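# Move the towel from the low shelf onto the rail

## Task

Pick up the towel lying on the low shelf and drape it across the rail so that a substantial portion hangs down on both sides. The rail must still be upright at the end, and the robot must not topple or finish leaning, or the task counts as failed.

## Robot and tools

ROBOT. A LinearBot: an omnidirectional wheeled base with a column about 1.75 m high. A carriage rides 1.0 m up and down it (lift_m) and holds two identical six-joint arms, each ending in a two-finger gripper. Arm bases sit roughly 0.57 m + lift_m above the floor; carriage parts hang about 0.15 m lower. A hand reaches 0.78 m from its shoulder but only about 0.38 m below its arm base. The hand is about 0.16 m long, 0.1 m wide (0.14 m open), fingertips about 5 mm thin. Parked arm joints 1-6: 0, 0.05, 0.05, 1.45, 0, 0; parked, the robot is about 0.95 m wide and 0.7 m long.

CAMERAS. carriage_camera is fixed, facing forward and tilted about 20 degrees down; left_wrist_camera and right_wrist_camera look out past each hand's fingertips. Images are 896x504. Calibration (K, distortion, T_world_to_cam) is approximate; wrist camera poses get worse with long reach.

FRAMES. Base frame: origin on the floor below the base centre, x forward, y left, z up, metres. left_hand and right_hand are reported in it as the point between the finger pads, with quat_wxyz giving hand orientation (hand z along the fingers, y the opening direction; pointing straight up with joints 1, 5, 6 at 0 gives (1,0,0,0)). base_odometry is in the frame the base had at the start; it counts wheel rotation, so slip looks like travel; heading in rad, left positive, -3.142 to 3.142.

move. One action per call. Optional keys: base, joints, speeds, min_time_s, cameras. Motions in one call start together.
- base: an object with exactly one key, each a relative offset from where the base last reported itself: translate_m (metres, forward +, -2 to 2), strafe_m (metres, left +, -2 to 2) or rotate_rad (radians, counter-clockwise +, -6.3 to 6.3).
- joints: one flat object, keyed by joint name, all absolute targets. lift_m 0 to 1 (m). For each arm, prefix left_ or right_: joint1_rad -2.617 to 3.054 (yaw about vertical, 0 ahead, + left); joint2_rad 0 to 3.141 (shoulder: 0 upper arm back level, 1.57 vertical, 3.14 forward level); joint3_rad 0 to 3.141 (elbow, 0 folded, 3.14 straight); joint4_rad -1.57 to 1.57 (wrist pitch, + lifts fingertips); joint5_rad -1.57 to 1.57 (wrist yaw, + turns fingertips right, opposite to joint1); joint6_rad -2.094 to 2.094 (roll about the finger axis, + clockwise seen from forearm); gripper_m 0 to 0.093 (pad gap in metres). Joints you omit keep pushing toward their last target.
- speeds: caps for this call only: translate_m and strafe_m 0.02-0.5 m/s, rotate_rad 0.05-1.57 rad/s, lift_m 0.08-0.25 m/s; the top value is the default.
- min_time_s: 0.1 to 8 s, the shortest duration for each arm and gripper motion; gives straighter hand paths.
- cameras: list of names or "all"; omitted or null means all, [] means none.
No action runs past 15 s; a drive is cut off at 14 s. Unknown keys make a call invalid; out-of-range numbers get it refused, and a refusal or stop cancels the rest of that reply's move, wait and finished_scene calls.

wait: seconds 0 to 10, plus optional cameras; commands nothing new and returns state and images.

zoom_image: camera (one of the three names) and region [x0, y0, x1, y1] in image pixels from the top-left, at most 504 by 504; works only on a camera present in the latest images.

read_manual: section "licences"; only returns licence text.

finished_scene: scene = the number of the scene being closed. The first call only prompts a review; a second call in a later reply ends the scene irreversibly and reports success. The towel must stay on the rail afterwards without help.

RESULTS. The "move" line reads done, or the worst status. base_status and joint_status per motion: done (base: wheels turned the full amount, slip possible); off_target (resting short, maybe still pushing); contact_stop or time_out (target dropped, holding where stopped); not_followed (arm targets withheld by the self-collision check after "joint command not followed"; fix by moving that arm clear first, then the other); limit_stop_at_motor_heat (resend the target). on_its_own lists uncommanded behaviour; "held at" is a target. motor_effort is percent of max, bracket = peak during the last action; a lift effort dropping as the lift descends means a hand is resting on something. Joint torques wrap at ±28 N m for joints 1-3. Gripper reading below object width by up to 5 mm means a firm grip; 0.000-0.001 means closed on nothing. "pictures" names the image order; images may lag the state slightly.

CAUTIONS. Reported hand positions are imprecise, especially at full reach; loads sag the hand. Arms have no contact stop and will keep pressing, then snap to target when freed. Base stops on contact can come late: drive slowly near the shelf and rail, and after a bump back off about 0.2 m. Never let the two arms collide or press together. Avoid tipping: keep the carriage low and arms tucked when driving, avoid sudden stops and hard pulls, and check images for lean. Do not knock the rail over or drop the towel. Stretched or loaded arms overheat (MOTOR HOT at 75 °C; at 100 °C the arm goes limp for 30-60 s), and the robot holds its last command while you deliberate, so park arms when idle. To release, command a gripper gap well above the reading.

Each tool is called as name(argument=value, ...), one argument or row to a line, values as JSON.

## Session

move(
)

Scene clock: 0.00 s.
Joint torques (N m): no reading
base_odometry: x=+0.000 y=+0.000 heading=+0.000
base_status: not commanded
joint_positions: lift_m=+0.300 left_joint1_rad=+0.010 left_joint2_rad=+0.039 left_joint3_rad=+0.055 left_joint4_rad=+1.495 left_joint5_rad=-0.025 left_joint6_rad=+0.050 left_gripper_m=+0.094 right_joint1_rad=-0.020 right_joint2_rad=+0.072 right_joint3_rad=+0.069 right_joint4_rad=+1.432 right_joint5_rad=+0.032 right_joint6_rad=+0.011 right_gripper_m=+0.094
joint_status: not commanded
motor_effort: lift_m=+23 drive_wheels=-2
left_hand: x=+0.2793 y=+0.3441 z=+1.3242 quat_wxyz=(+0.999, -0.012, +0.030, +0.030) (m; base frame)
right_hand: x=+0.3013 y=-0.3459 z=+1.3260 quat_wxyz=(+0.997, +0.017, +0.071, -0.005) (m; base frame)
pictures: carriage_camera, left_wrist_camera, right_wrist_camera
camera_calibration:
carriage_camera: T_world_to_cam=[[-0.00559344, -0.999683, -0.0245389, 0.0338126], [-0.377647, 0.0248338, -0.925616, 1.28857], [0.925933, 0.00408966, -0.377667, 0.307186], [0, 0, 0, 1]] pos_world=[0.202381, 0.000545588, 1.30956]
left_wrist_camera: T_world_to_cam=[[0.0820816, -0.996626, -0.000236055, 0.321285], [0.766945, 0.0633164, -0.638582, 0.613646], [0.636442, 0.0522347, 0.769554, -1.09128], [0, 0, 0, 1]] pos_world=[0.197531, 0.33835, 1.23174]
right_wrist_camera: T_world_to_cam=[[0.0169367, -0.999621, 0.0216865, -0.367812], [0.728876, -0.00250366, -0.684641, 0.701841], [0.684436, 0.0274023, 0.728558, -1.0343], [0, 0, 0, 1]] pos_world=[0.202587, -0.337573, 1.24203]

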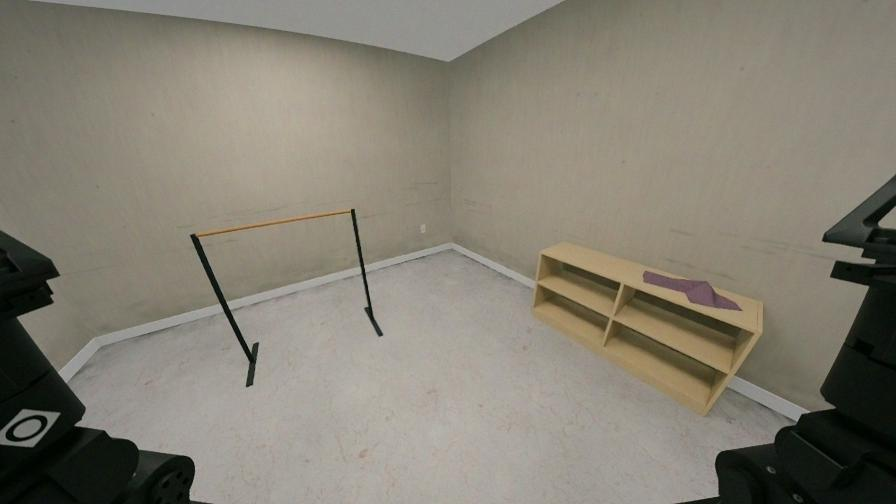

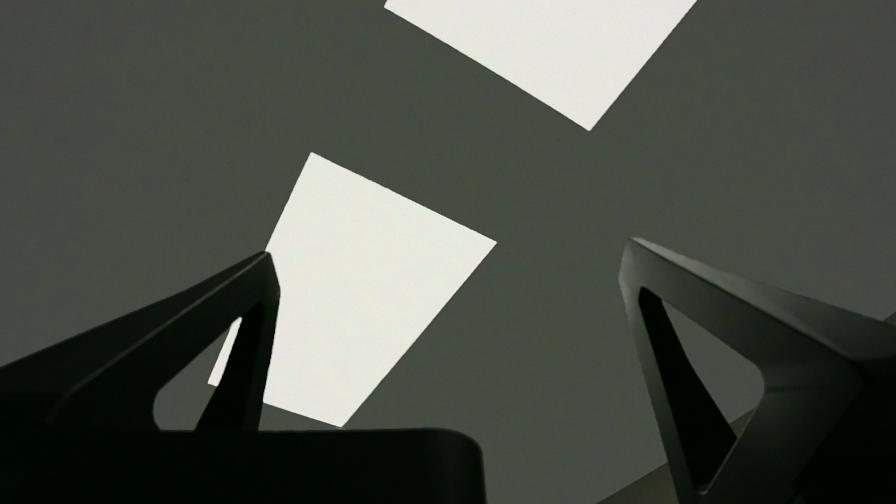

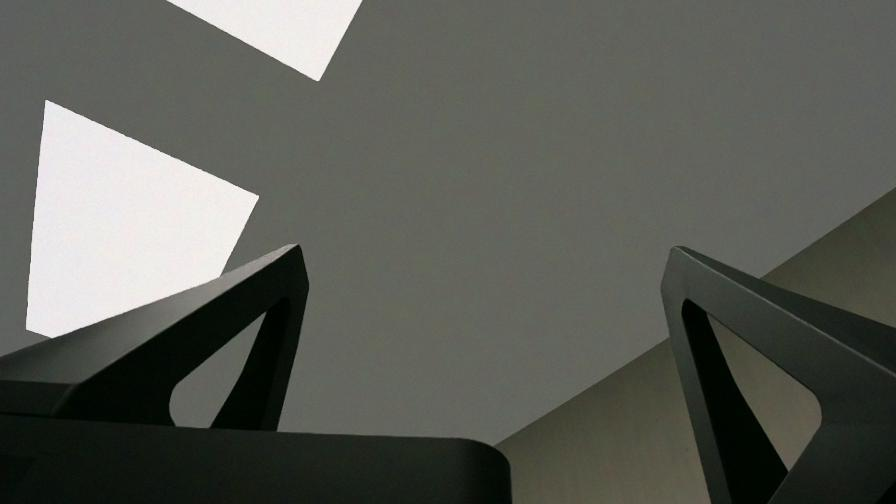

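move(
  base={"rotate_rad": -1.0},
  joints={"lift_m": 0.5},
  cameras=[],
)

move(
  base={"strafe_m": 0.4},
  joints={"right_joint1_rad": 0.0, "right_joint2_rad": 3.009, "right_joint3_rad": 1.803, "right_joint4_rad": -0.365, "right_joint5_rad": 0.0, "right_joint6_rad": 0.0},
  min_time_s=2.5,
  cameras=[],
)

move(
  base={"translate_m": 0.85},
  speeds={"translate_m": 0.3},
  cameras=["carriage_camera"],
)

zoom_image(
  camera="carriage_camera",
  region=[290, 260, 650, 460],
)

Scene clock: 14.97 s.
Joint torques (N m): left_arm=[-0.28 4.04 5.59 -0.3 0.06 -0.08] | right_arm=[-0.21 3.86 6.22 -0.13 0.03 0.05]
move: done
base_odometry: x=+0.000 y=+0.000 heading=-1.000
base_status: done
joint_positions: lift_m=+0.500 left_joint1_rad=+0.010 left_joint2_rad=+0.039 left_joint3_rad=+0.055 left_joint4_rad=+1.495 left_joint5_rad=-0.025 left_joint6_rad=+0.050 left_gripper_m=+0.094 right_joint1_rad=-0.020 right_joint2_rad=+0.072 right_joint3_rad=+0.069 right_joint4_rad=+1.432 right_joint5_rad=+0.033 right_joint6_rad=+0.011 right_gripper_m=+0.094
joint_status: all done
motor_effort: lift_m=+25(30) drive_wheels=+7(15)
left_hand: x=+0.2792 y=+0.3441 z=+1.5241 quat_wxyz=(+0.999, -0.012, +0.030, +0.030) (m; base frame)
right_hand: x=+0.3013 y=-0.3460 z=+1.5258 quat_wxyz=(+0.997, +0.017, +0.071, -0.005) (m; base frame)
pictures: none
No camera images: "cameras" was empty.

Scene clock: 18.03 s.
Joint torques (N m): left_arm=[-0.24 4.1 5.6 -0.3 0.07 -0.08] | right_arm=[-0.28 -12.83 5.11 0.25 0 -0.06]
move: done
base_odometry: x=+0.337 y=+0.216 heading=-1.001
base_status: done
joint_positions: lift_m=+0.500 left_joint1_rad=+0.009 left_joint2_rad=+0.039 left_joint3_rad=+0.055 left_joint4_rad=+1.495 left_joint5_rad=-0.025 left_joint6_rad=+0.050 left_gripper_m=+0.094 right_joint1_rad=-0.003 right_joint2_rad=+2.972 right_joint3_rad=+1.796 right_joint4_rad=-0.348 right_joint5_rad=+0.006 right_joint6_rad=+0.011 right_gripper_m=+0.094
joint_status: all done
motor_effort: lift_m=+25(25) drive_wheels=-6(17)
left_hand: x=+0.2792 y=+0.3441 z=+1.5241 quat_wxyz=(+0.999, -0.012, +0.030, +0.030) (m; base frame)
right_hand: x=+0.7059 y=-0.3421 z=+0.8002 quat_wxyz=(+0.023, +0.007, +1.000, -0.003) (m; base frame)
pictures: none
No camera images: "cameras" was empty.

Scene clock: 22.33 s.
Joint torques (N m): left_arm=[-0.27 4.05 5.49 -0.3 0.05 -0.08] | right_arm=[0.13 -12.66 5.11 0.27 0.01 -0.06]
move: done
base_odometry: x=+0.797 y=-0.499 heading=-1.000
base_status: done
joint_positions: lift_m=+0.500 left_joint1_rad=+0.009 left_joint2_rad=+0.039 left_joint3_rad=+0.055 left_joint4_rad=+1.495 left_joint5_rad=-0.025 left_joint6_rad=+0.050 left_gripper_m=+0.094 right_joint1_rad=-0.003 right_joint2_rad=+2.972 right_joint3_rad=+1.796 right_joint4_rad=-0.354 right_joint5_rad=+0.005 right_joint6_rad=+0.011 right_gripper_m=+0.094
joint_status: not commanded
motor_effort: lift_m=+25(25) drive_wheels=-5(14)
left_hand: x=+0.2792 y=+0.3441 z=+1.5241 quat_wxyz=(+0.999, -0.012, +0.030, +0.030) (m; base frame)
right_hand: x=+0.7045 y=-0.3420 z=+0.8001 quat_wxyz=(+0.021, +0.007, +1.000, -0.003) (m; base frame)
pictures: carriage_camera
camera_calibration:
carriage_camera: T_world_to_cam=[[-0.00559344, -0.999683, -0.0245389, 0.0387151], [-0.377647, 0.0248338, -0.925616, 1.47349], [0.925933, 0.00408966, -0.377667, 0.382637], [0, 0, 0, 1]] pos_world=[0.202381, 0.000545588, 1.50935]

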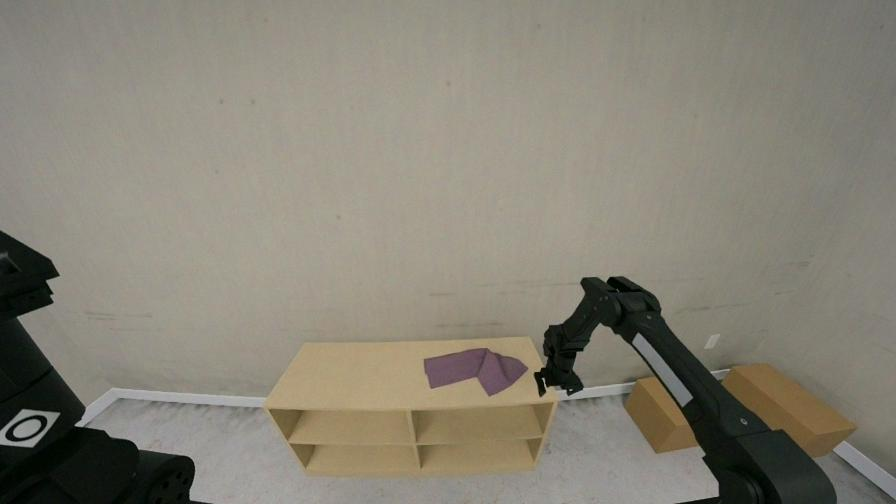

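Scaled by 1.400 from the camera's 896x504 image, which has a finer 1280x720 frame.

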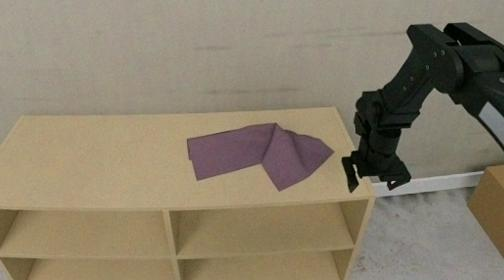

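move(
  base={"strafe_m": 0.1},
  speeds={"strafe_m": 0.2},
  cameras=[],
)

move(
  base={"translate_m": 0.17},
  speeds={"translate_m": 0.15},
  cameras=["carriage_camera","right_wrist_camera"],
)

Scene clock: 35.53 s.
Joint torques (N m): left_arm=[-0.18 4.1 5.59 -0.31 0.06 -0.08] | right_arm=[-0.42 -12.93 5.01 0.27 0.04 -0.06]
move: done
base_odometry: x=+0.881 y=-0.445 heading=-1.000
base_status: done
joint_positions: lift_m=+0.500 left_joint1_rad=+0.008 left_joint2_rad=+0.039 left_joint3_rad=+0.055 left_joint4_rad=+1.495 left_joint5_rad=-0.025 left_joint6_rad=+0.050 left_gripper_m=+0.094 right_joint1_rad=+0.002 right_joint2_rad=+2.972 right_joint3_rad=+1.797 right_joint4_rad=-0.354 right_joint5_rad=+0.004 right_joint6_rad=+0.011 right_gripper_m=+0.094
joint_status: not commanded
motor_effort: lift_m=+24(25) drive_wheels=-1(12)
left_hand: x=+0.2792 y=+0.3441 z=+1.5241 quat_wxyz=(+0.999, -0.012, +0.030, +0.029) (m; base frame)
right_hand: x=+0.7045 y=-0.3396 z=+0.8002 quat_wxyz=(+0.020, +0.005, +1.000, -0.002) (m; base frame)
pictures: none
No camera images: "cameras" was empty.

Scene clock: 37.67 s.
Joint torques (N m): left_arm=[-0.24 4.11 5.56 -0.29 0.06 -0.08] | right_arm=[-0.4 -12.59 5.23 0.26 0.04 -0.06]
move: done
base_odometry: x=+0.973 y=-0.588 heading=-0.999
base_status: done
joint_positions: lift_m=+0.500 left_joint1_rad=+0.008 left_joint2_rad=+0.039 left_joint3_rad=+0.055 left_joint4_rad=+1.495 left_joint5_rad=-0.025 left_joint6_rad=+0.050 left_gripper_m=+0.094 right_joint1_rad=+0.002 right_joint2_rad=+2.972 right_joint3_rad=+1.797 right_joint4_rad=-0.356 right_joint5_rad=+0.004 right_joint6_rad=+0.011 right_gripper_m=+0.094
joint_status: not commanded
motor_effort: lift_m=+25(25) drive_wheels=+6(12)
left_hand: x=+0.2792 y=+0.3441 z=+1.5241 quat_wxyz=(+0.999, -0.012, +0.030, +0.029) (m; base frame)
right_hand: x=+0.7040 y=-0.3396 z=+0.8001 quat_wxyz=(+0.019, +0.005, +1.000, -0.002) (m; base frame)
pictures: carriage_camera, right_wrist_camera
camera_calibration:
carriage_camera: T_world_to_cam=[[-0.00559344, -0.999683, -0.0245389, 0.0387151], [-0.377647, 0.0248338, -0.925616, 1.47349], [0.925933, 0.00408966, -0.377667, 0.382637], [0, 0, 0, 1]] pos_world=[0.202381, 0.000545588, 1.50935]
right_wrist_camera: T_world_to_cam=[[-0.0288771, -0.997986, -0.0564751, -0.261492], [-0.840508, -0.00633733, 0.541762, 0.170592], [-0.541029, 0.0631123, -0.838633, 1.20191], [0, 0, 0, 1]] pos_world=[0.786099, -0.335739, 0.900769]

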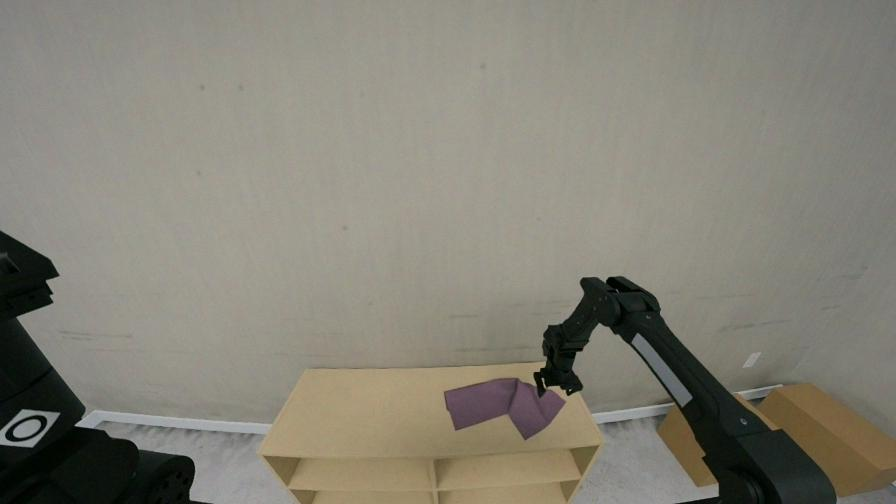

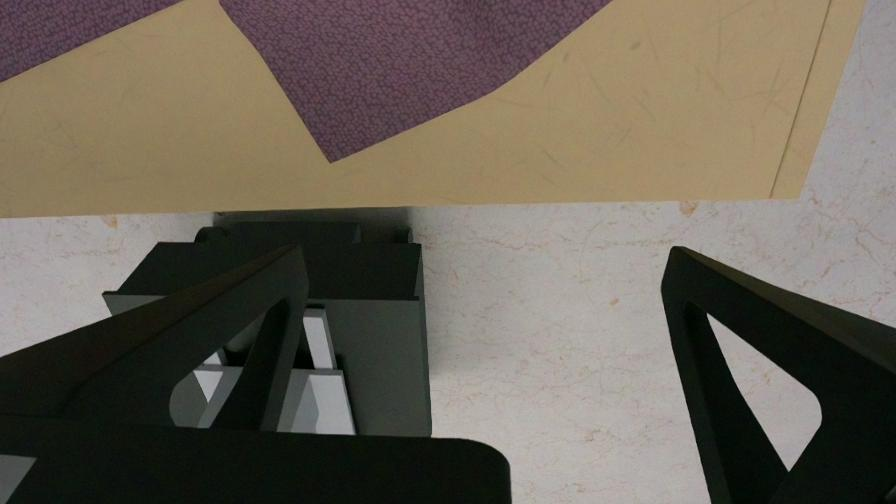

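move(
  base={"translate_m": 0.06},
  speeds={"translate_m": 0.1},
  cameras=[],
)

move(
  joints={"lift_m": 0.37},
  cameras=["right_wrist_camera"],
)

Scene clock: 42.67 s.
Joint torques (N m): left_arm=[-0.2 4.03 5.53 -0.32 0.06 -0.09] | right_arm=[-0.51 -12.71 5.07 0.33 0.06 -0.04]
move: done
base_odometry: x=+1.006 y=-0.639 heading=-0.998
base_status: done
joint_positions: lift_m=+0.500 left_joint1_rad=+0.008 left_joint2_rad=+0.039 left_joint3_rad=+0.055 left_joint4_rad=+1.496 left_joint5_rad=-0.025 left_joint6_rad=+0.050 left_gripper_m=+0.094 right_joint1_rad=+0.002 right_joint2_rad=+2.972 right_joint3_rad=+1.797 right_joint4_rad=-0.358 right_joint5_rad=+0.003 right_joint6_rad=+0.011 right_gripper_m=+0.094
joint_status: not commanded
motor_effort: lift_m=+25(25) drive_wheels=+6(14)
left_hand: x=+0.2790 y=+0.3441 z=+1.5241 quat_wxyz=(+0.999, -0.012, +0.029, +0.029) (m; base frame)
right_hand: x=+0.7040 y=-0.3394 z=+0.8002 quat_wxyz=(+0.019, +0.005, +1.000, -0.001) (m; base frame)
pictures: none
No camera images: "cameras" was empty.

Scene clock: 43.73 s.
Joint torques (N m): left_arm=[-0.17 4 5.59 -0.32 0.05 -0.06] | right_arm=[-0.24 -13.31 4.48 0.3 0.04 -0.05]
move: done
base_odometry: x=+1.006 y=-0.639 heading=-0.998
base_status: not commanded
joint_positions: lift_m=+0.370 left_joint1_rad=+0.008 left_joint2_rad=+0.039 left_joint3_rad=+0.055 left_joint4_rad=+1.496 left_joint5_rad=-0.025 left_joint6_rad=+0.050 left_gripper_m=+0.094 right_joint1_rad=+0.002 right_joint2_rad=+2.979 right_joint3_rad=+1.803 right_joint4_rad=-0.360 right_joint5_rad=+0.003 right_joint6_rad=+0.011 right_gripper_m=+0.094
joint_status: all done
motor_effort: lift_m=+20(20) drive_wheels=+6(6)
left_hand: x=+0.2791 y=+0.3441 z=+1.3947 quat_wxyz=(+0.999, -0.012, +0.030, +0.029) (m; base frame)
right_hand: x=+0.7033 y=-0.3394 z=+0.6689 quat_wxyz=(+0.018, +0.005, +1.000, -0.001) (m; base frame)
pictures: right_wrist_camera
camera_calibration:
right_wrist_camera: T_world_to_cam=[[-0.0290658, -0.997944, -0.0571189, -0.268219], [-0.838434, -0.00677172, 0.54496, 0.237363], [-0.544227, 0.0637301, -0.836514, 1.09247], [0, 0, 0, 1]] pos_world=[0.785766, -0.335683, 0.769189]

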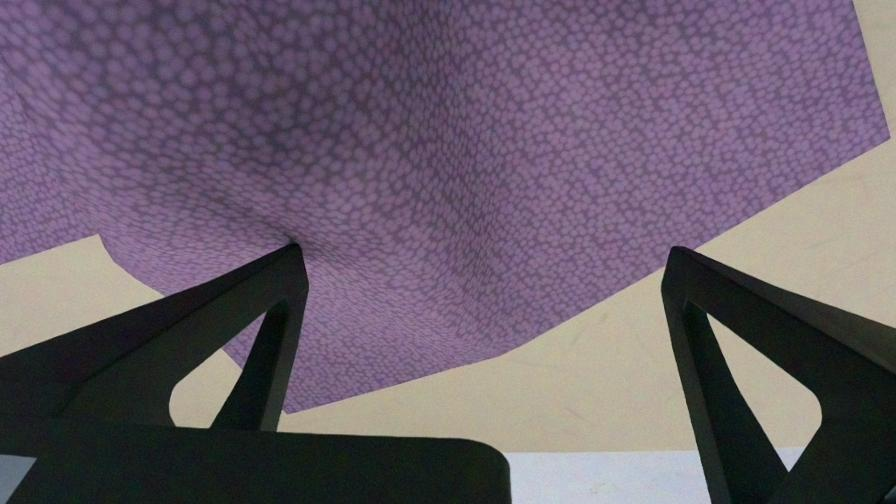

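move(
  joints={"lift_m": 0.328},
  speeds={"lift_m": 0.08},
  cameras=["right_wrist_camera"],
)

move(
  joints={"right_gripper_m": 0.0},
  min_time_s=2,
  cameras=["right_wrist_camera"],
)

move(
  joints={"lift_m": 0.75},
  speeds={"lift_m": 0.15},
  cameras=["carriage_camera","right_wrist_camera"],
)

Scene clock: 49.00 s.
Joint torques (N m): left_arm=[-0.23 4.08 5.6 -0.33 0.06 -0.08] | right_arm=[-0.42 -12.48 4.11 0.6 0.09 -0.05]
move: done
base_odometry: x=+1.006 y=-0.639 heading=-0.998
base_status: not commanded
joint_positions: lift_m=+0.329 left_joint1_rad=+0.008 left_joint2_rad=+0.039 left_joint3_rad=+0.055 left_joint4_rad=+1.496 left_joint5_rad=-0.025 left_joint6_rad=+0.050 left_gripper_m=+0.094 right_joint1_rad=+0.002 right_joint2_rad=+2.969 right_joint3_rad=+1.810 right_joint4_rad=-0.387 right_joint5_rad=+0.000 right_joint6_rad=+0.010 right_gripper_m=+0.094
joint_status: all done
motor_effort: lift_m=+17(18) drive_wheels=+6(6)
left_hand: x=+0.2791 y=+0.3441 z=+1.3530 quat_wxyz=(+0.999, -0.012, +0.030, +0.029) (m; base frame)
right_hand: x=+0.7036 y=-0.3389 z=+0.6323 quat_wxyz=(+0.012, +0.004, +1.000, +0.000) (m; base frame)
pictures: right_wrist_camera
camera_calibration:
right_wrist_camera: T_world_to_cam=[[-0.0288392, -0.997793, -0.0598127, -0.26818], [-0.832556, -0.00913813, 0.553866, 0.246995], [-0.55319, 0.0657705, -0.830455, 1.06516], [0, 0, 0, 1]] pos_world=[0.787139, -0.335388, 0.731723]

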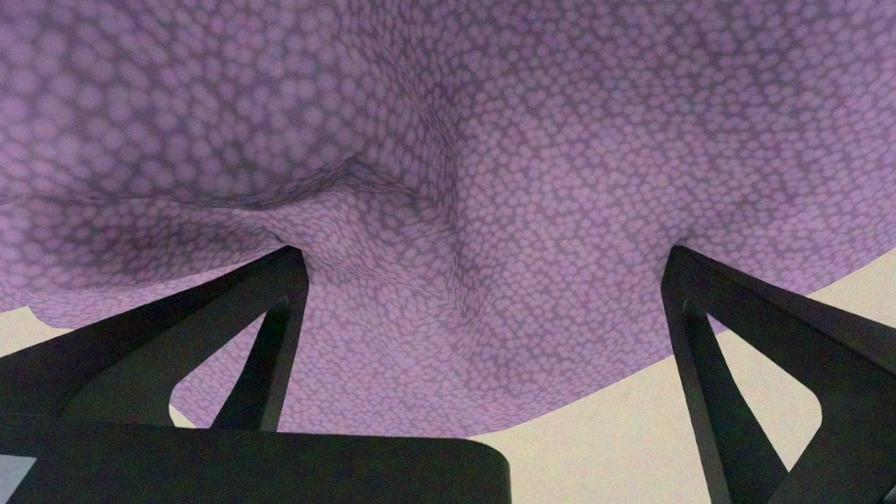

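Scene clock: 51.30 s.
Joint torques (N m): left_arm=[-0.21 4.1 5.65 -0.32 0.06 -0.08] | right_arm=[-0.34 -12.51 3.9 0.51 0.1 -0.04]
move: off_target
base_odometry: x=+1.006 y=-0.639 heading=-0.998
base_status: not commanded
joint_positions: lift_m=+0.329 left_joint1_rad=+0.008 left_joint2_rad=+0.039 left_joint3_rad=+0.055 left_joint4_rad=+1.496 left_joint5_rad=-0.025 left_joint6_rad=+0.050 left_gripper_m=+0.094 right_joint1_rad=+0.002 right_joint2_rad=+2.969 right_joint3_rad=+1.812 right_joint4_rad=-0.378 right_joint5_rad=-0.001 right_joint6_rad=+0.010 right_gripper_m=+0.005
joint_status: right_gripper_m off_target (ended at +0.005, target +0.000)
motor_effort: lift_m=+17(18) drive_wheels=+6(6)
left_hand: x=+0.2791 y=+0.3441 z=+1.3530 quat_wxyz=(+0.999, -0.012, +0.030, +0.029) (m; base frame)
right_hand: x=+0.7069 y=-0.3387 z=+0.6327 quat_wxyz=(+0.018, +0.004, +1.000, +0.001) (m; base frame)
pictures: right_wrist_camera
camera_calibration:
right_wrist_camera: T_world_to_cam=[[-0.028112, -0.997723, -0.0612994, -0.267408], [-0.838838, -0.00980568, 0.544293, 0.259751], [-0.543655, 0.0667214, -0.836653, 1.06482], [0, 0, 0, 1]] pos_world=[0.789266, -0.335299, 0.733112]

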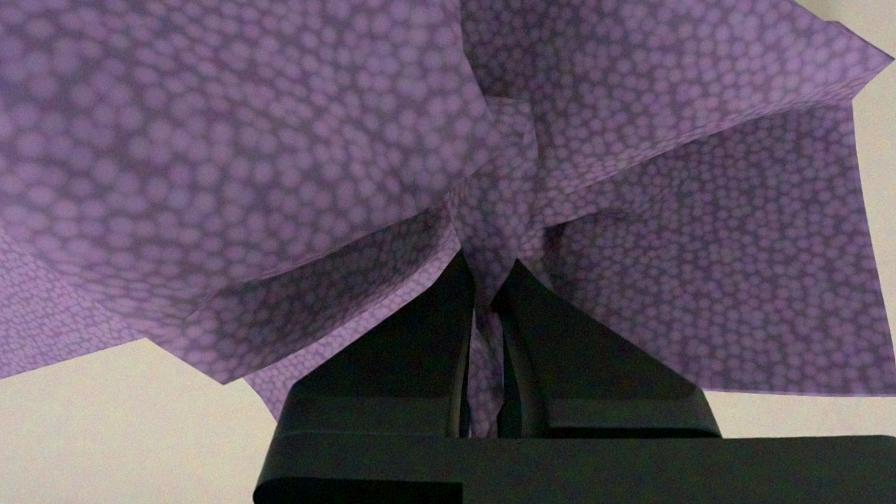

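Scene clock: 54.53 s.
Joint torques (N m): left_arm=[-0.17 4.07 5.5 -0.3 0.06 -0.09] | right_arm=[-0.4 -12.72 3.84 0.45 0.09 -0.04]
move: done
base_odometry: x=+1.006 y=-0.639 heading=-0.998
base_status: not commanded
joint_positions: lift_m=+0.750 left_joint1_rad=+0.008 left_joint2_rad=+0.039 left_joint3_rad=+0.055 left_joint4_rad=+1.496 left_joint5_rad=-0.025 left_joint6_rad=+0.050 left_gripper_m=+0.094 right_joint1_rad=+0.002 right_joint2_rad=+2.973 right_joint3_rad=+1.812 right_joint4_rad=-0.371 right_joint5_rad=-0.001 right_joint6_rad=+0.010 right_gripper_m=+0.005
joint_status: all done
motor_effort: lift_m=+24(30) drive_wheels=+6(6)
left_hand: x=+0.2791 y=+0.3441 z=+1.7742 quat_wxyz=(+0.999, -0.012, +0.030, +0.029) (m; base frame)
right_hand: x=+0.7069 y=-0.3387 z=+1.0521 quat_wxyz=(+0.019, +0.004, +1.000, +0.001) (m; base frame)
pictures: carriage_camera, right_wrist_camera
camera_calibration:
carriage_camera: T_world_to_cam=[[-0.00559344, -0.999683, -0.0245389, 0.0448513], [-0.377647, 0.0248338, -0.925616, 1.70495], [0.925933, 0.00408966, -0.377667, 0.477077], [0, 0, 0, 1]] pos_world=[0.202381, 0.000545588, 1.75941]
right_wrist_camera: T_world_to_cam=[[-0.0279482, -0.997723, -0.0613787, -0.241733], [-0.840289, -0.00980815, 0.542051, 0.0348898], [-0.541418, 0.0667252, -0.838101, 1.41564], [0, 0, 0, 1]] pos_world=[0.789017, -0.335299, 1.1527]

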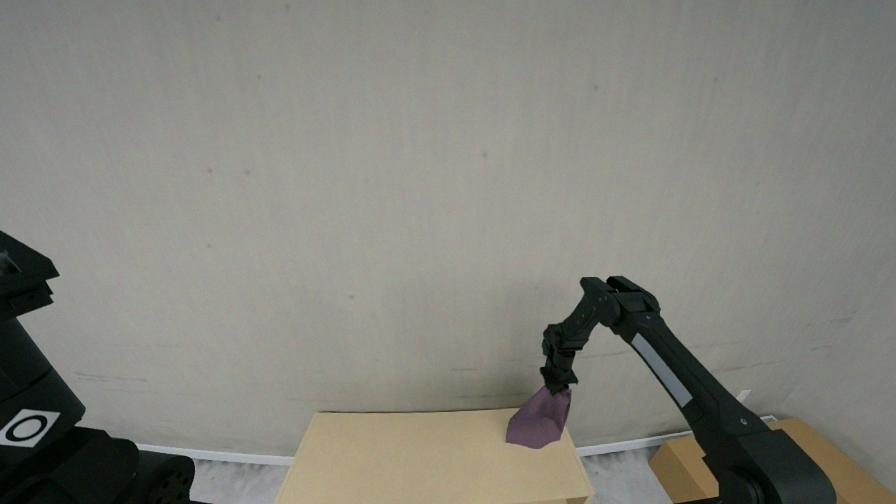

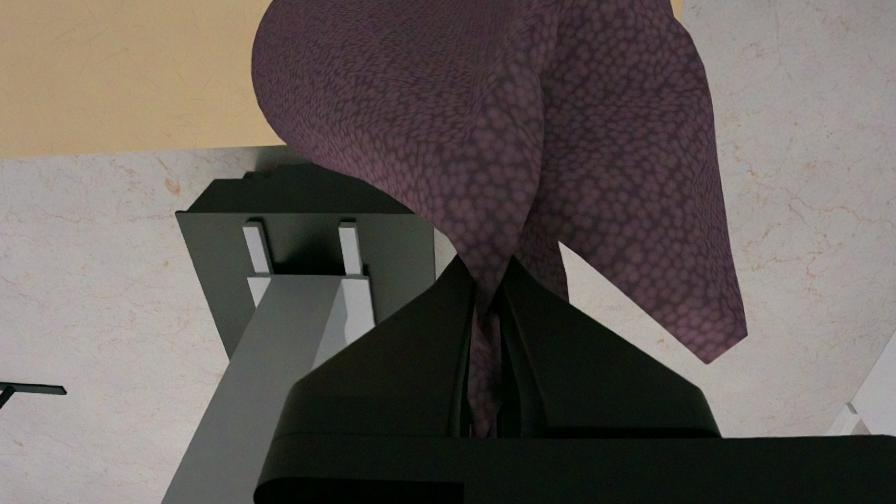

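move(
  base={"translate_m": -0.6},
  speeds={"translate_m": 0.3},
  cameras=[],
)

move(
  base={"rotate_rad": 1.727},
  joints={"right_joint1_rad": 0.0, "right_joint2_rad": 2.672, "right_joint3_rad": 1.378, "right_joint4_rad": 1.294, "right_joint5_rad": 0.0, "lift_m": 0.85},
  speeds={"rotate_rad": 0.7},
  min_time_s=2,
  cameras=["carriage_camera"],
)

move(
  base={"strafe_m": 0.59},
  speeds={"strafe_m": 0.3},
  cameras=["carriage_camera"],
)

zoom_image(
  camera="carriage_camera",
  region=[360, 240, 640, 440],
)

Scene clock: 64.60 s.
Joint torques (N m): left_arm=[-0.21 3.99 5.67 -0.29 0.05 -0.09] | right_arm=[-0.28 -12.71 3.82 0.39 0.1 -0.04]
move: done
base_odometry: x=+0.681 y=-0.134 heading=-0.997
base_status: done
joint_positions: lift_m=+0.750 left_joint1_rad=+0.008 left_joint2_rad=+0.039 left_joint3_rad=+0.055 left_joint4_rad=+1.494 left_joint5_rad=-0.025 left_joint6_rad=+0.050 left_gripper_m=+0.094 right_joint1_rad=+0.001 right_joint2_rad=+2.973 right_joint3_rad=+1.812 right_joint4_rad=-0.365 right_joint5_rad=-0.001 right_joint6_rad=+0.010 right_gripper_m=+0.005
joint_status: not commanded
motor_effort: lift_m=+24(24) drive_wheels=-6(21)
left_hand: x=+0.2797 y=+0.3441 z=+1.7741 quat_wxyz=(+0.999, -0.012, +0.031, +0.029) (m; base frame)
right_hand: x=+0.7081 y=-0.3392 z=+1.0520 quat_wxyz=(+0.022, +0.004, +1.000, +0.001) (m; base frame)
pictures: none
No camera images: "cameras" was empty.

Scene clock: 68.43 s.
Joint torques (N m): left_arm=[-0.17 4.04 5.65 -0.27 0.04 -0.08] | right_arm=[-0.58 -18.67 4.22 2.26 0.1 -0.05]
move: done
base_odometry: x=+0.681 y=-0.134 heading=+0.729
base_status: done
joint_positions: lift_m=+0.850 left_joint1_rad=+0.008 left_joint2_rad=+0.039 left_joint3_rad=+0.055 left_joint4_rad=+1.493 left_joint5_rad=-0.025 left_joint6_rad=+0.050 left_gripper_m=+0.094 right_joint1_rad=+0.003 right_joint2_rad=+2.700 right_joint3_rad=+1.393 right_joint4_rad=+1.274 right_joint5_rad=-0.001 right_joint6_rad=+0.010 right_gripper_m=+0.005
joint_status: all done
motor_effort: lift_m=+25(30) drive_wheels=+8(14)
left_hand: x=+0.2799 y=+0.3441 z=+1.8740 quat_wxyz=(+0.999, -0.012, +0.031, +0.029) (m; base frame)
right_hand: x=+0.8909 y=-0.3375 z=+1.4386 quat_wxyz=(+0.696, +0.002, +0.718, +0.005) (m; base frame)
pictures: carriage_camera
camera_calibration:
carriage_camera: T_world_to_cam=[[-0.00559344, -0.999683, -0.0245389, 0.0473031], [-0.377647, 0.0248338, -0.925616, 1.79743], [0.925933, 0.00408966, -0.377667, 0.514811], [0, 0, 0, 1]] pos_world=[0.202381, 0.000545588, 1.85932]

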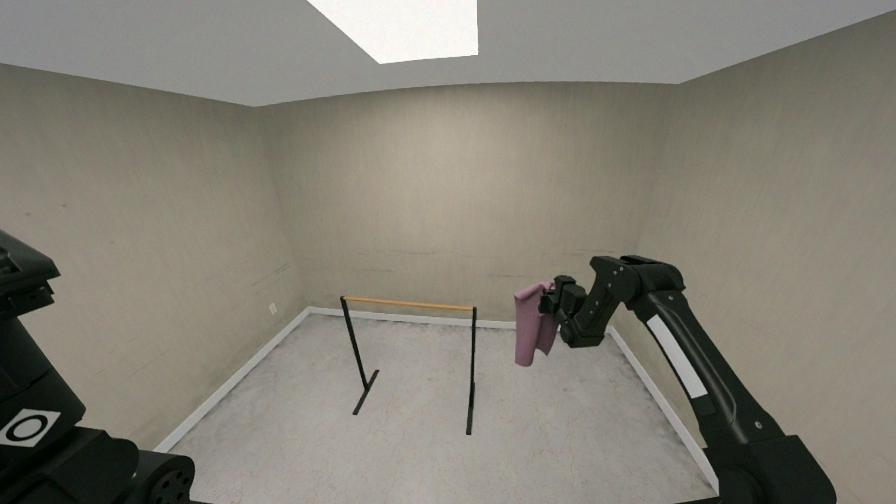

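Scene clock: 72.27 s.
Joint torques (N m): left_arm=[-0.27 4.05 5.6 -0.27 0.06 -0.08] | right_arm=[-0.46 -18.66 4.49 2.25 0.08 -0.05]
move: done
base_odometry: x=+0.287 y=+0.305 heading=+0.730
base_status: done
joint_positions: lift_m=+0.850 left_joint1_rad=+0.008 left_joint2_rad=+0.039 left_joint3_rad=+0.055 left_joint4_rad=+1.493 left_joint5_rad=-0.025 left_joint6_rad=+0.050 left_gripper_m=+0.094 right_joint1_rad=+0.002 right_joint2_rad=+2.700 right_joint3_rad=+1.391 right_joint4_rad=+1.275 right_joint5_rad=-0.001 right_joint6_rad=+0.010 right_gripper_m=+0.005
joint_status: not commanded
motor_effort: lift_m=+25(25) drive_wheels=-6(17)
left_hand: x=+0.2799 y=+0.3441 z=+1.8740 quat_wxyz=(+0.999, -0.012, +0.031, +0.029) (m; base frame)
right_hand: x=+0.8903 y=-0.3385 z=+1.4380 quat_wxyz=(+0.695, +0.003, +0.719, +0.004) (m; base frame)
pictures: carriage_camera
camera_calibration:
carriage_camera: T_world_to_cam=[[-0.00559344, -0.999683, -0.0245389, 0.0473031], [-0.377647, 0.0248338, -0.925616, 1.79743], [0.925933, 0.00408966, -0.377667, 0.514811], [0, 0, 0, 1]] pos_world=[0.202381, 0.000545588, 1.85932]

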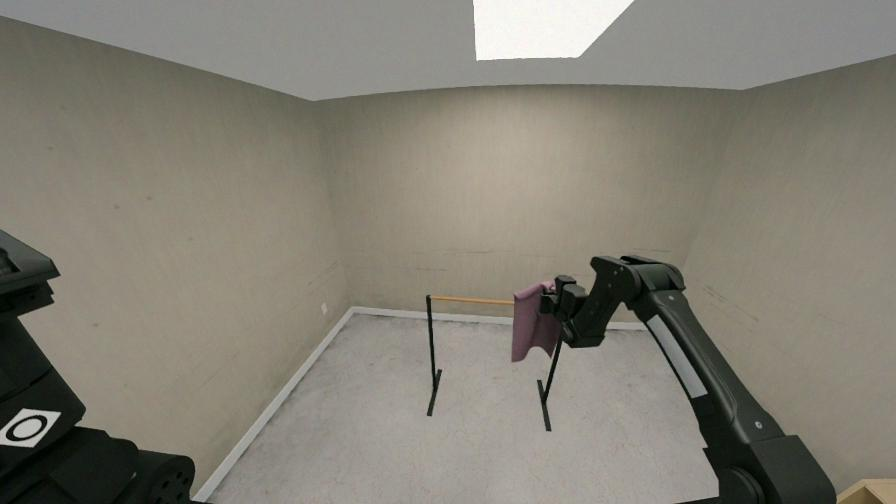

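Scaled by 1.800 from the camera's 896x504 image, which has a finer 1280x720 frame.

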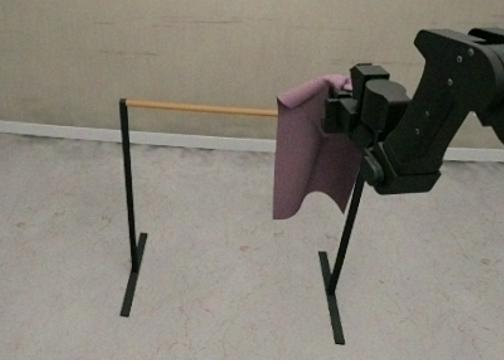

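move(
  base={"rotate_rad": -0.148},
  joints={"lift_m": 0.93},
  speeds={"rotate_rad": 0.5},
  cameras=[],
)

move(
  base={"strafe_m": 0.2},
  speeds={"strafe_m": 0.2},
  cameras=[],
)

move(
  base={"translate_m": 0.35},
  speeds={"translate_m": 0.2},
  cameras=["carriage_camera"],
)

zoom_image(
  camera="carriage_camera",
  region=[360, 260, 640, 460],
)

Scene clock: 82.77 s.
Joint torques (N m): left_arm=[-0.23 4.01 5.6 -0.29 0.04 -0.08] | right_arm=[0.27 -16.7 4.97 2.07 0.06 -0.03]
move: done
base_odometry: x=+0.287 y=+0.305 heading=+0.583
base_status: done
joint_positions: lift_m=+0.930 left_joint1_rad=+0.008 left_joint2_rad=+0.039 left_joint3_rad=+0.055 left_joint4_rad=+1.493 left_joint5_rad=-0.025 left_joint6_rad=+0.050 left_gripper_m=+0.094 right_joint1_rad=-0.005 right_joint2_rad=+2.678 right_joint3_rad=+1.385 right_joint4_rad=+1.292 right_joint5_rad=+0.001 right_joint6_rad=+0.010 right_gripper_m=+0.005
joint_status: all done
motor_effort: lift_m=+25(30) drive_wheels=+6(11)
left_hand: x=+0.2798 y=+0.3441 z=+1.9540 quat_wxyz=(+0.999, -0.012, +0.031, +0.029) (m; base frame)
right_hand: x=+0.8915 y=-0.3431 z=+1.5330 quat_wxyz=(+0.707, +0.006, +0.707, +0.001) (m; base frame)
pictures: none
No camera images: "cameras" was empty.

Scene clock: 85.33 s.
Joint torques (N m): left_arm=[-0.14 3.99 5.67 -0.26 0.05 -0.07] | right_arm=[-0.02 -16.75 4.97 2.06 0.05 -0.05]
move: done
base_odometry: x=+0.177 y=+0.472 heading=+0.582
base_status: done
joint_positions: lift_m=+0.930 left_joint1_rad=+0.008 left_joint2_rad=+0.039 left_joint3_rad=+0.055 left_joint4_rad=+1.493 left_joint5_rad=-0.025 left_joint6_rad=+0.050 left_gripper_m=+0.094 right_joint1_rad=+0.000 right_joint2_rad=+2.678 right_joint3_rad=+1.385 right_joint4_rad=+1.292 right_joint5_rad=+0.001 right_joint6_rad=+0.010 right_gripper_m=+0.005
joint_status: not commanded
motor_effort: lift_m=+25(25) drive_wheels=-6(15)
left_hand: x=+0.2798 y=+0.3441 z=+1.9540 quat_wxyz=(+0.999, -0.012, +0.031, +0.029) (m; base frame)
right_hand: x=+0.8915 y=-0.3400 z=+1.5330 quat_wxyz=(+0.707, +0.004, +0.707, +0.003) (m; base frame)
pictures: none
No camera images: "cameras" was empty.

Scene clock: 88.17 s.
Joint torques (N m): left_arm=[-0.29 4.04 5.64 -0.29 0.05 -0.06] | right_arm=[-0.24 -16.58 5 2.05 0.07 -0.05]
move: done
base_odometry: x=+0.469 y=+0.665 heading=+0.583
base_status: done
joint_positions: lift_m=+0.930 left_joint1_rad=+0.008 left_joint2_rad=+0.039 left_joint3_rad=+0.055 left_joint4_rad=+1.494 left_joint5_rad=-0.025 left_joint6_rad=+0.050 left_gripper_m=+0.094 right_joint1_rad=+0.000 right_joint2_rad=+2.678 right_joint3_rad=+1.385 right_joint4_rad=+1.292 right_joint5_rad=+0.001 right_joint6_rad=+0.010 right_gripper_m=+0.005
joint_status: not commanded
motor_effort: lift_m=+25(25) drive_wheels=-5(13)
left_hand: x=+0.2797 y=+0.3441 z=+1.9541 quat_wxyz=(+0.999, -0.012, +0.031, +0.029) (m; base frame)
right_hand: x=+0.8915 y=-0.3397 z=+1.5330 quat_wxyz=(+0.707, +0.004, +0.707, +0.003) (m; base frame)
pictures: carriage_camera
camera_calibration:
carriage_camera: T_world_to_cam=[[-0.00559344, -0.999683, -0.0245389, 0.0492667], [-0.377647, 0.0248338, -0.925616, 1.8715], [0.925933, 0.00408966, -0.377667, 0.545033], [0, 0, 0, 1]] pos_world=[0.202381, 0.000545588, 1.93934]

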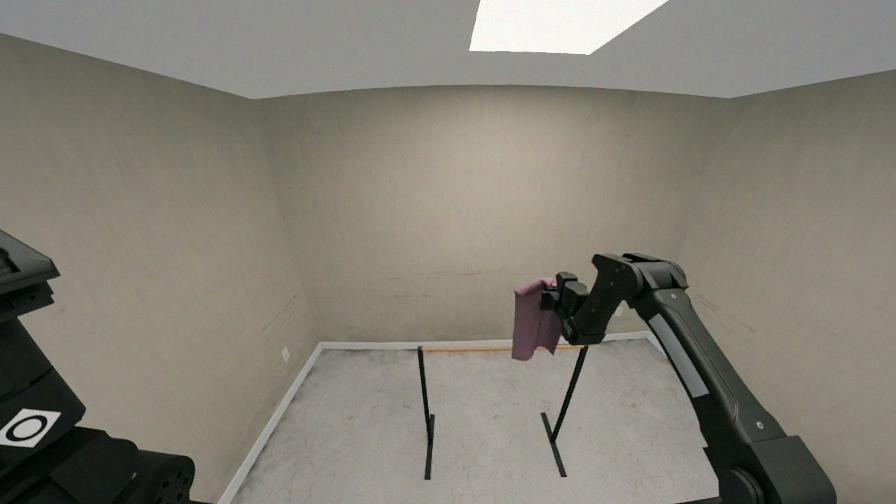

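Scaled by 1.800 from the camera's 896x504 image, which has a finer 1280x720 frame.

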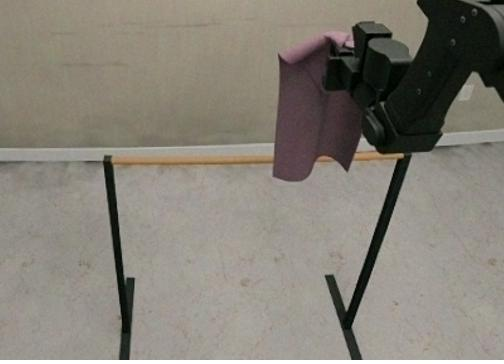

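move(
  base={"translate_m": 0.4},
  speeds={"translate_m": 0.2},
  cameras=["carriage_camera"],
)

zoom_image(
  camera="carriage_camera",
  region=[360, 260, 640, 460],
)

move(
  joints={"lift_m": 0.54},
  speeds={"lift_m": 0.15},
  cameras=["carriage_camera"],
)

zoom_image(
  camera="carriage_camera",
  region=[400, 230, 660, 430],
)

Scene clock: 97.43 s.
Joint torques (N m): left_arm=[-0.2 4.12 5.67 -0.32 0.04 -0.09] | right_arm=[-0.25 -16.61 4.96 2.08 0.06 -0.05]
move: done
base_odometry: x=+0.803 y=+0.886 heading=+0.583
base_status: done
joint_positions: lift_m=+0.930 left_joint1_rad=+0.008 left_joint2_rad=+0.039 left_joint3_rad=+0.055 left_joint4_rad=+1.494 left_joint5_rad=-0.025 left_joint6_rad=+0.050 left_gripper_m=+0.094 right_joint1_rad=+0.000 right_joint2_rad=+2.678 right_joint3_rad=+1.385 right_joint4_rad=+1.292 right_joint5_rad=+0.001 right_joint6_rad=+0.010 right_gripper_m=+0.005
joint_status: not commanded
motor_effort: lift_m=+24(25) drive_wheels=-5(14)
left_hand: x=+0.2796 y=+0.3441 z=+1.9541 quat_wxyz=(+0.999, -0.012, +0.031, +0.029) (m; base frame)
right_hand: x=+0.8915 y=-0.3397 z=+1.5330 quat_wxyz=(+0.707, +0.004, +0.707, +0.003) (m; base frame)
pictures: carriage_camera
camera_calibration:
carriage_camera: T_world_to_cam=[[-0.00559344, -0.999683, -0.0245389, 0.0492667], [-0.377647, 0.0248338, -0.925616, 1.8715], [0.925933, 0.00408966, -0.377667, 0.545033], [0, 0, 0, 1]] pos_world=[0.202381, 0.000545588, 1.93934]

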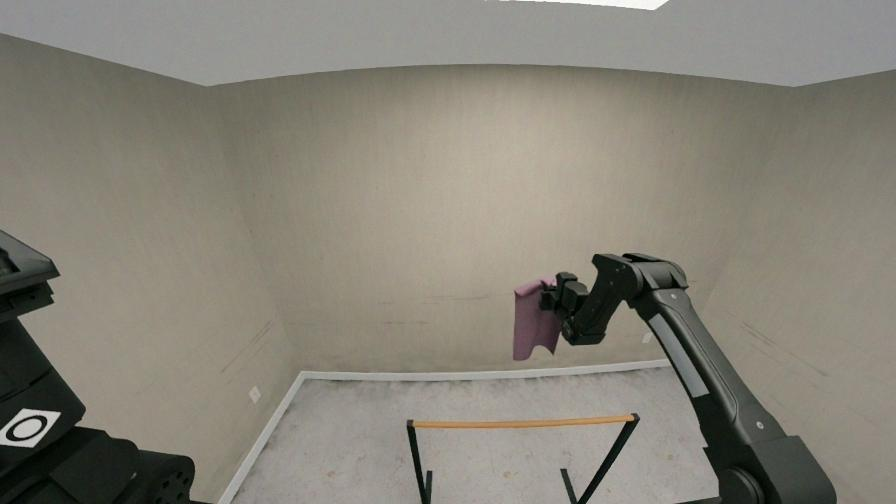

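Scaled by 1.800 from the camera's 896x504 image, which has a finer 1280x720 frame.

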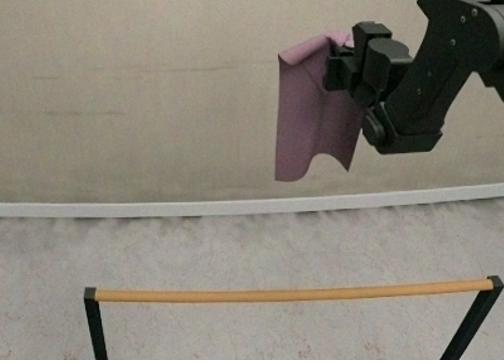

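Scene clock: 100.47 s.
Joint torques (N m): left_arm=[-0.25 4.08 5.57 -0.29 0.05 -0.1] | right_arm=[-0.2 -16.27 5.15 2.14 0.07 -0.06]
move: done
base_odometry: x=+0.803 y=+0.886 heading=+0.583
base_status: not commanded
joint_positions: lift_m=+0.540 left_joint1_rad=+0.008 left_joint2_rad=+0.039 left_joint3_rad=+0.055 left_joint4_rad=+1.494 left_joint5_rad=-0.025 left_joint6_rad=+0.050 left_gripper_m=+0.094 right_joint1_rad=+0.000 right_joint2_rad=+2.675 right_joint3_rad=+1.384 right_joint4_rad=+1.285 right_joint5_rad=+0.001 right_joint6_rad=+0.010 right_gripper_m=+0.005
joint_status: all done
motor_effort: lift_m=+20(21) drive_wheels=-4(6)
left_hand: x=+0.2796 y=+0.3441 z=+1.5646 quat_wxyz=(+0.999, -0.012, +0.031, +0.029) (m; base frame)
right_hand: x=+0.8916 y=-0.3397 z=+1.1434 quat_wxyz=(+0.705, +0.004, +0.709, +0.003) (m; base frame)
pictures: carriage_camera
camera_calibration:
carriage_camera: T_world_to_cam=[[-0.00559344, -0.999683, -0.0245389, 0.0397109], [-0.377647, 0.0248338, -0.925616, 1.51105], [0.925933, 0.00408966, -0.377667, 0.397963], [0, 0, 0, 1]] pos_world=[0.202381, 0.000545588, 1.54993]

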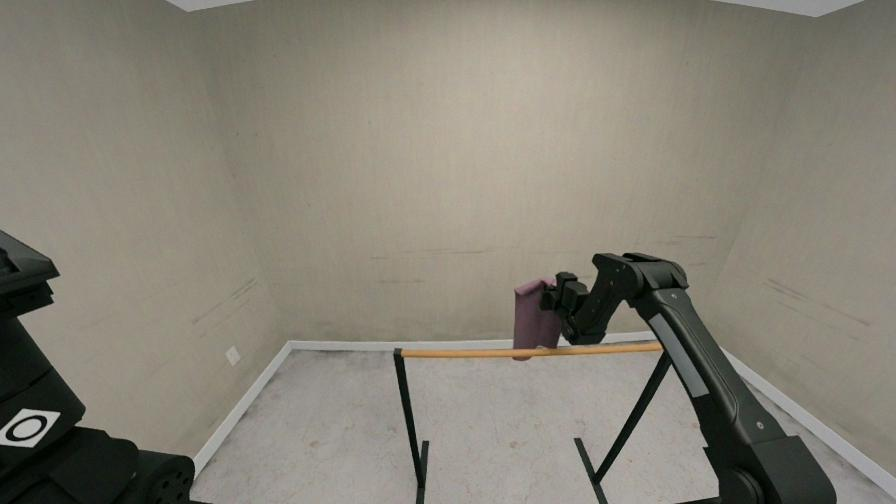

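Scaled by 1.938 from the camera's 896x504 image, which has a finer 1280x720 frame.

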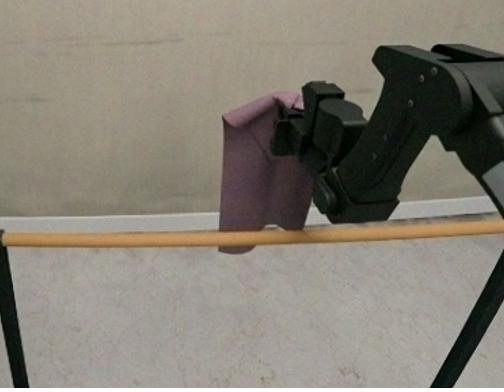

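move(
  joints={"lift_m":0.5},
  speeds={"lift_m":0.12},
  cameras=["carriage_camera"],
)

move(
  base={"translate_m":-0.26},
  speeds={"translate_m":0.08},
  cameras=["carriage_camera"],
)

zoom_image(
  camera="carriage_camera",
  region=[400, 200, 896, 504],
)

Scene clock: 112.37 s.
Joint torques (N m): left_arm=[-0.23 4.1 5.56 -0.31 0.05 -0.09] | right_arm=[-0.29 -16.31 5.16 2.14 0.05 -0.04]
move: done
base_odometry: x=+0.803 y=+0.886 heading=+0.583
base_status: not commanded
joint_positions: lift_m=+0.500 left_joint1_rad=+0.008 left_joint2_rad=+0.039 left_joint3_rad=+0.055 left_joint4_rad=+1.494 left_joint5_rad=-0.025 left_joint6_rad=+0.050 left_gripper_m=+0.094 right_joint1_rad=+0.000 right_joint2_rad=+2.674 right_joint3_rad=+1.384 right_joint4_rad=+1.285 right_joint5_rad=+0.001 right_joint6_rad=+0.010 right_gripper_m=+0.005
joint_status: all done
motor_effort: lift_m=+20(20) drive_wheels=-4(6)
left_hand: x=+0.2796 y=+0.3441 z=+1.5246 quat_wxyz=(+0.999, -0.012, +0.031, +0.029) (m; base frame)
right_hand: x=+0.8916 y=-0.3397 z=+1.1036 quat_wxyz=(+0.705, +0.004, +0.709, +0.003) (m; base frame)
pictures: carriage_camera
camera_calibration:
carriage_camera: T_world_to_cam=[[-0.00559344, -0.999683, -0.0245389, 0.038729], [-0.377647, 0.0248338, -0.925616, 1.47402], [0.925933, 0.00408966, -0.377667, 0.382851], [0, 0, 0, 1]] pos_world=[0.202381, 0.000545588, 1.50991]

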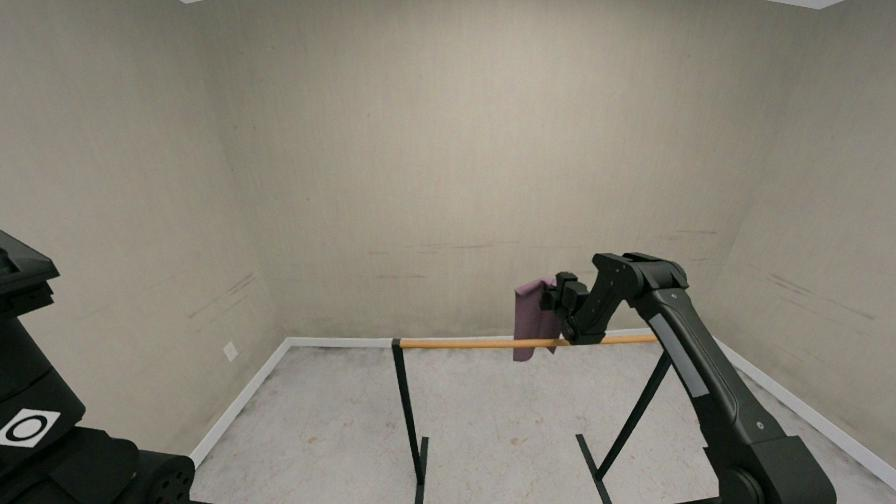

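Scene clock: 116.33 s.
Joint torques (N m): left_arm=[-0.24 4.12 5.45 -0.28 0.07 -0.07] | right_arm=[-0.25 -16.31 5.16 2.16 0.06 -0.03]
move: done
base_odometry: x=+0.586 y=+0.743 heading=+0.584
base_status: done
joint_positions: lift_m=+0.500 left_joint1_rad=+0.008 left_joint2_rad=+0.039 left_joint3_rad=+0.055 left_joint4_rad=+1.493 left_joint5_rad=-0.025 left_joint6_rad=+0.050 left_gripper_m=+0.094 right_joint1_rad=+0.001 right_joint2_rad=+2.674 right_joint3_rad=+1.384 right_joint4_rad=+1.285 right_joint5_rad=+0.001 right_joint6_rad=+0.010 right_gripper_m=+0.005
joint_status: not commanded
motor_effort: lift_m=+20(20) drive_wheels=+2(12)
left_hand: x=+0.2798 y=+0.3441 z=+1.5246 quat_wxyz=(+0.999, -0.012, +0.031, +0.029) (m; base frame)
right_hand: x=+0.8916 y=-0.3395 z=+1.1036 quat_wxyz=(+0.705, +0.004, +0.709, +0.003) (m; base frame)
pictures: carriage_camera
camera_calibration:
carriage_camera: T_world_to_cam=[[-0.00559344, -0.999683, -0.0245389, 0.038729], [-0.377647, 0.0248338, -0.925616, 1.47402], [0.925933, 0.00408966, -0.377667, 0.382851], [0, 0, 0, 1]] pos_world=[0.202381, 0.000545588, 1.50991]

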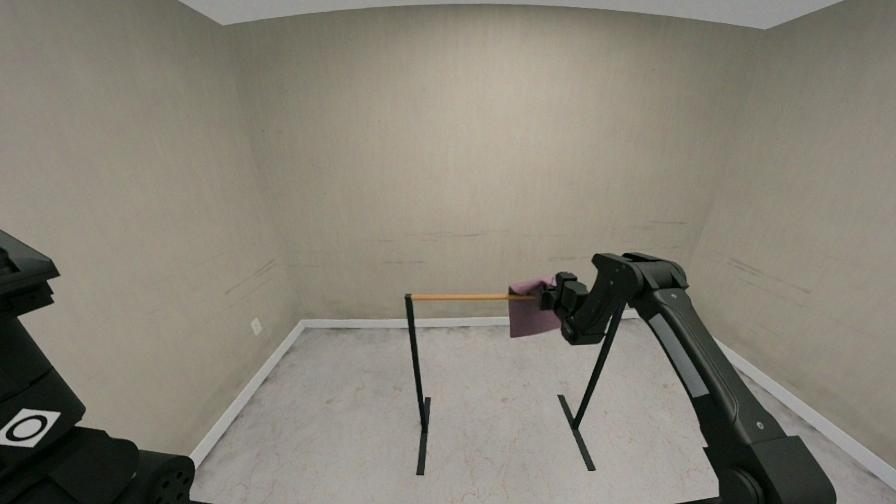

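Scaled by 1.016 from the camera's 896x504 image, which has a finer 1280x720 frame.

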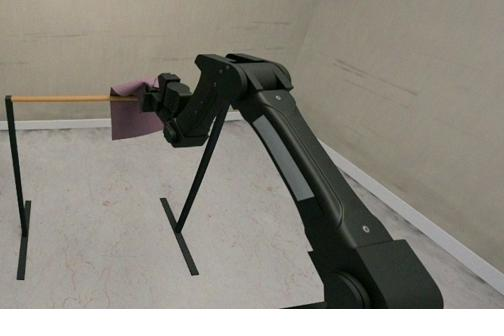

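zoom_image(
  camera="carriage_camera",
  region=[480, 250, 620, 360],
)

Scaled by 3.600 from the camera's 896x504 image, which has a finer 1280x720 frame.

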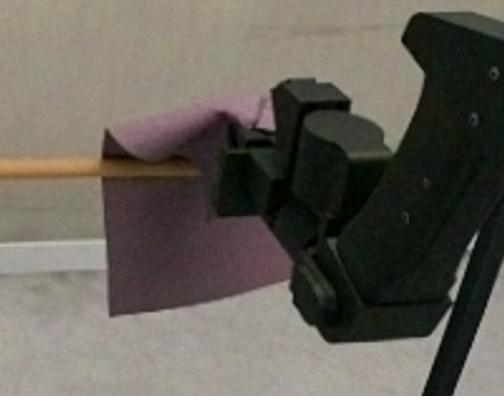

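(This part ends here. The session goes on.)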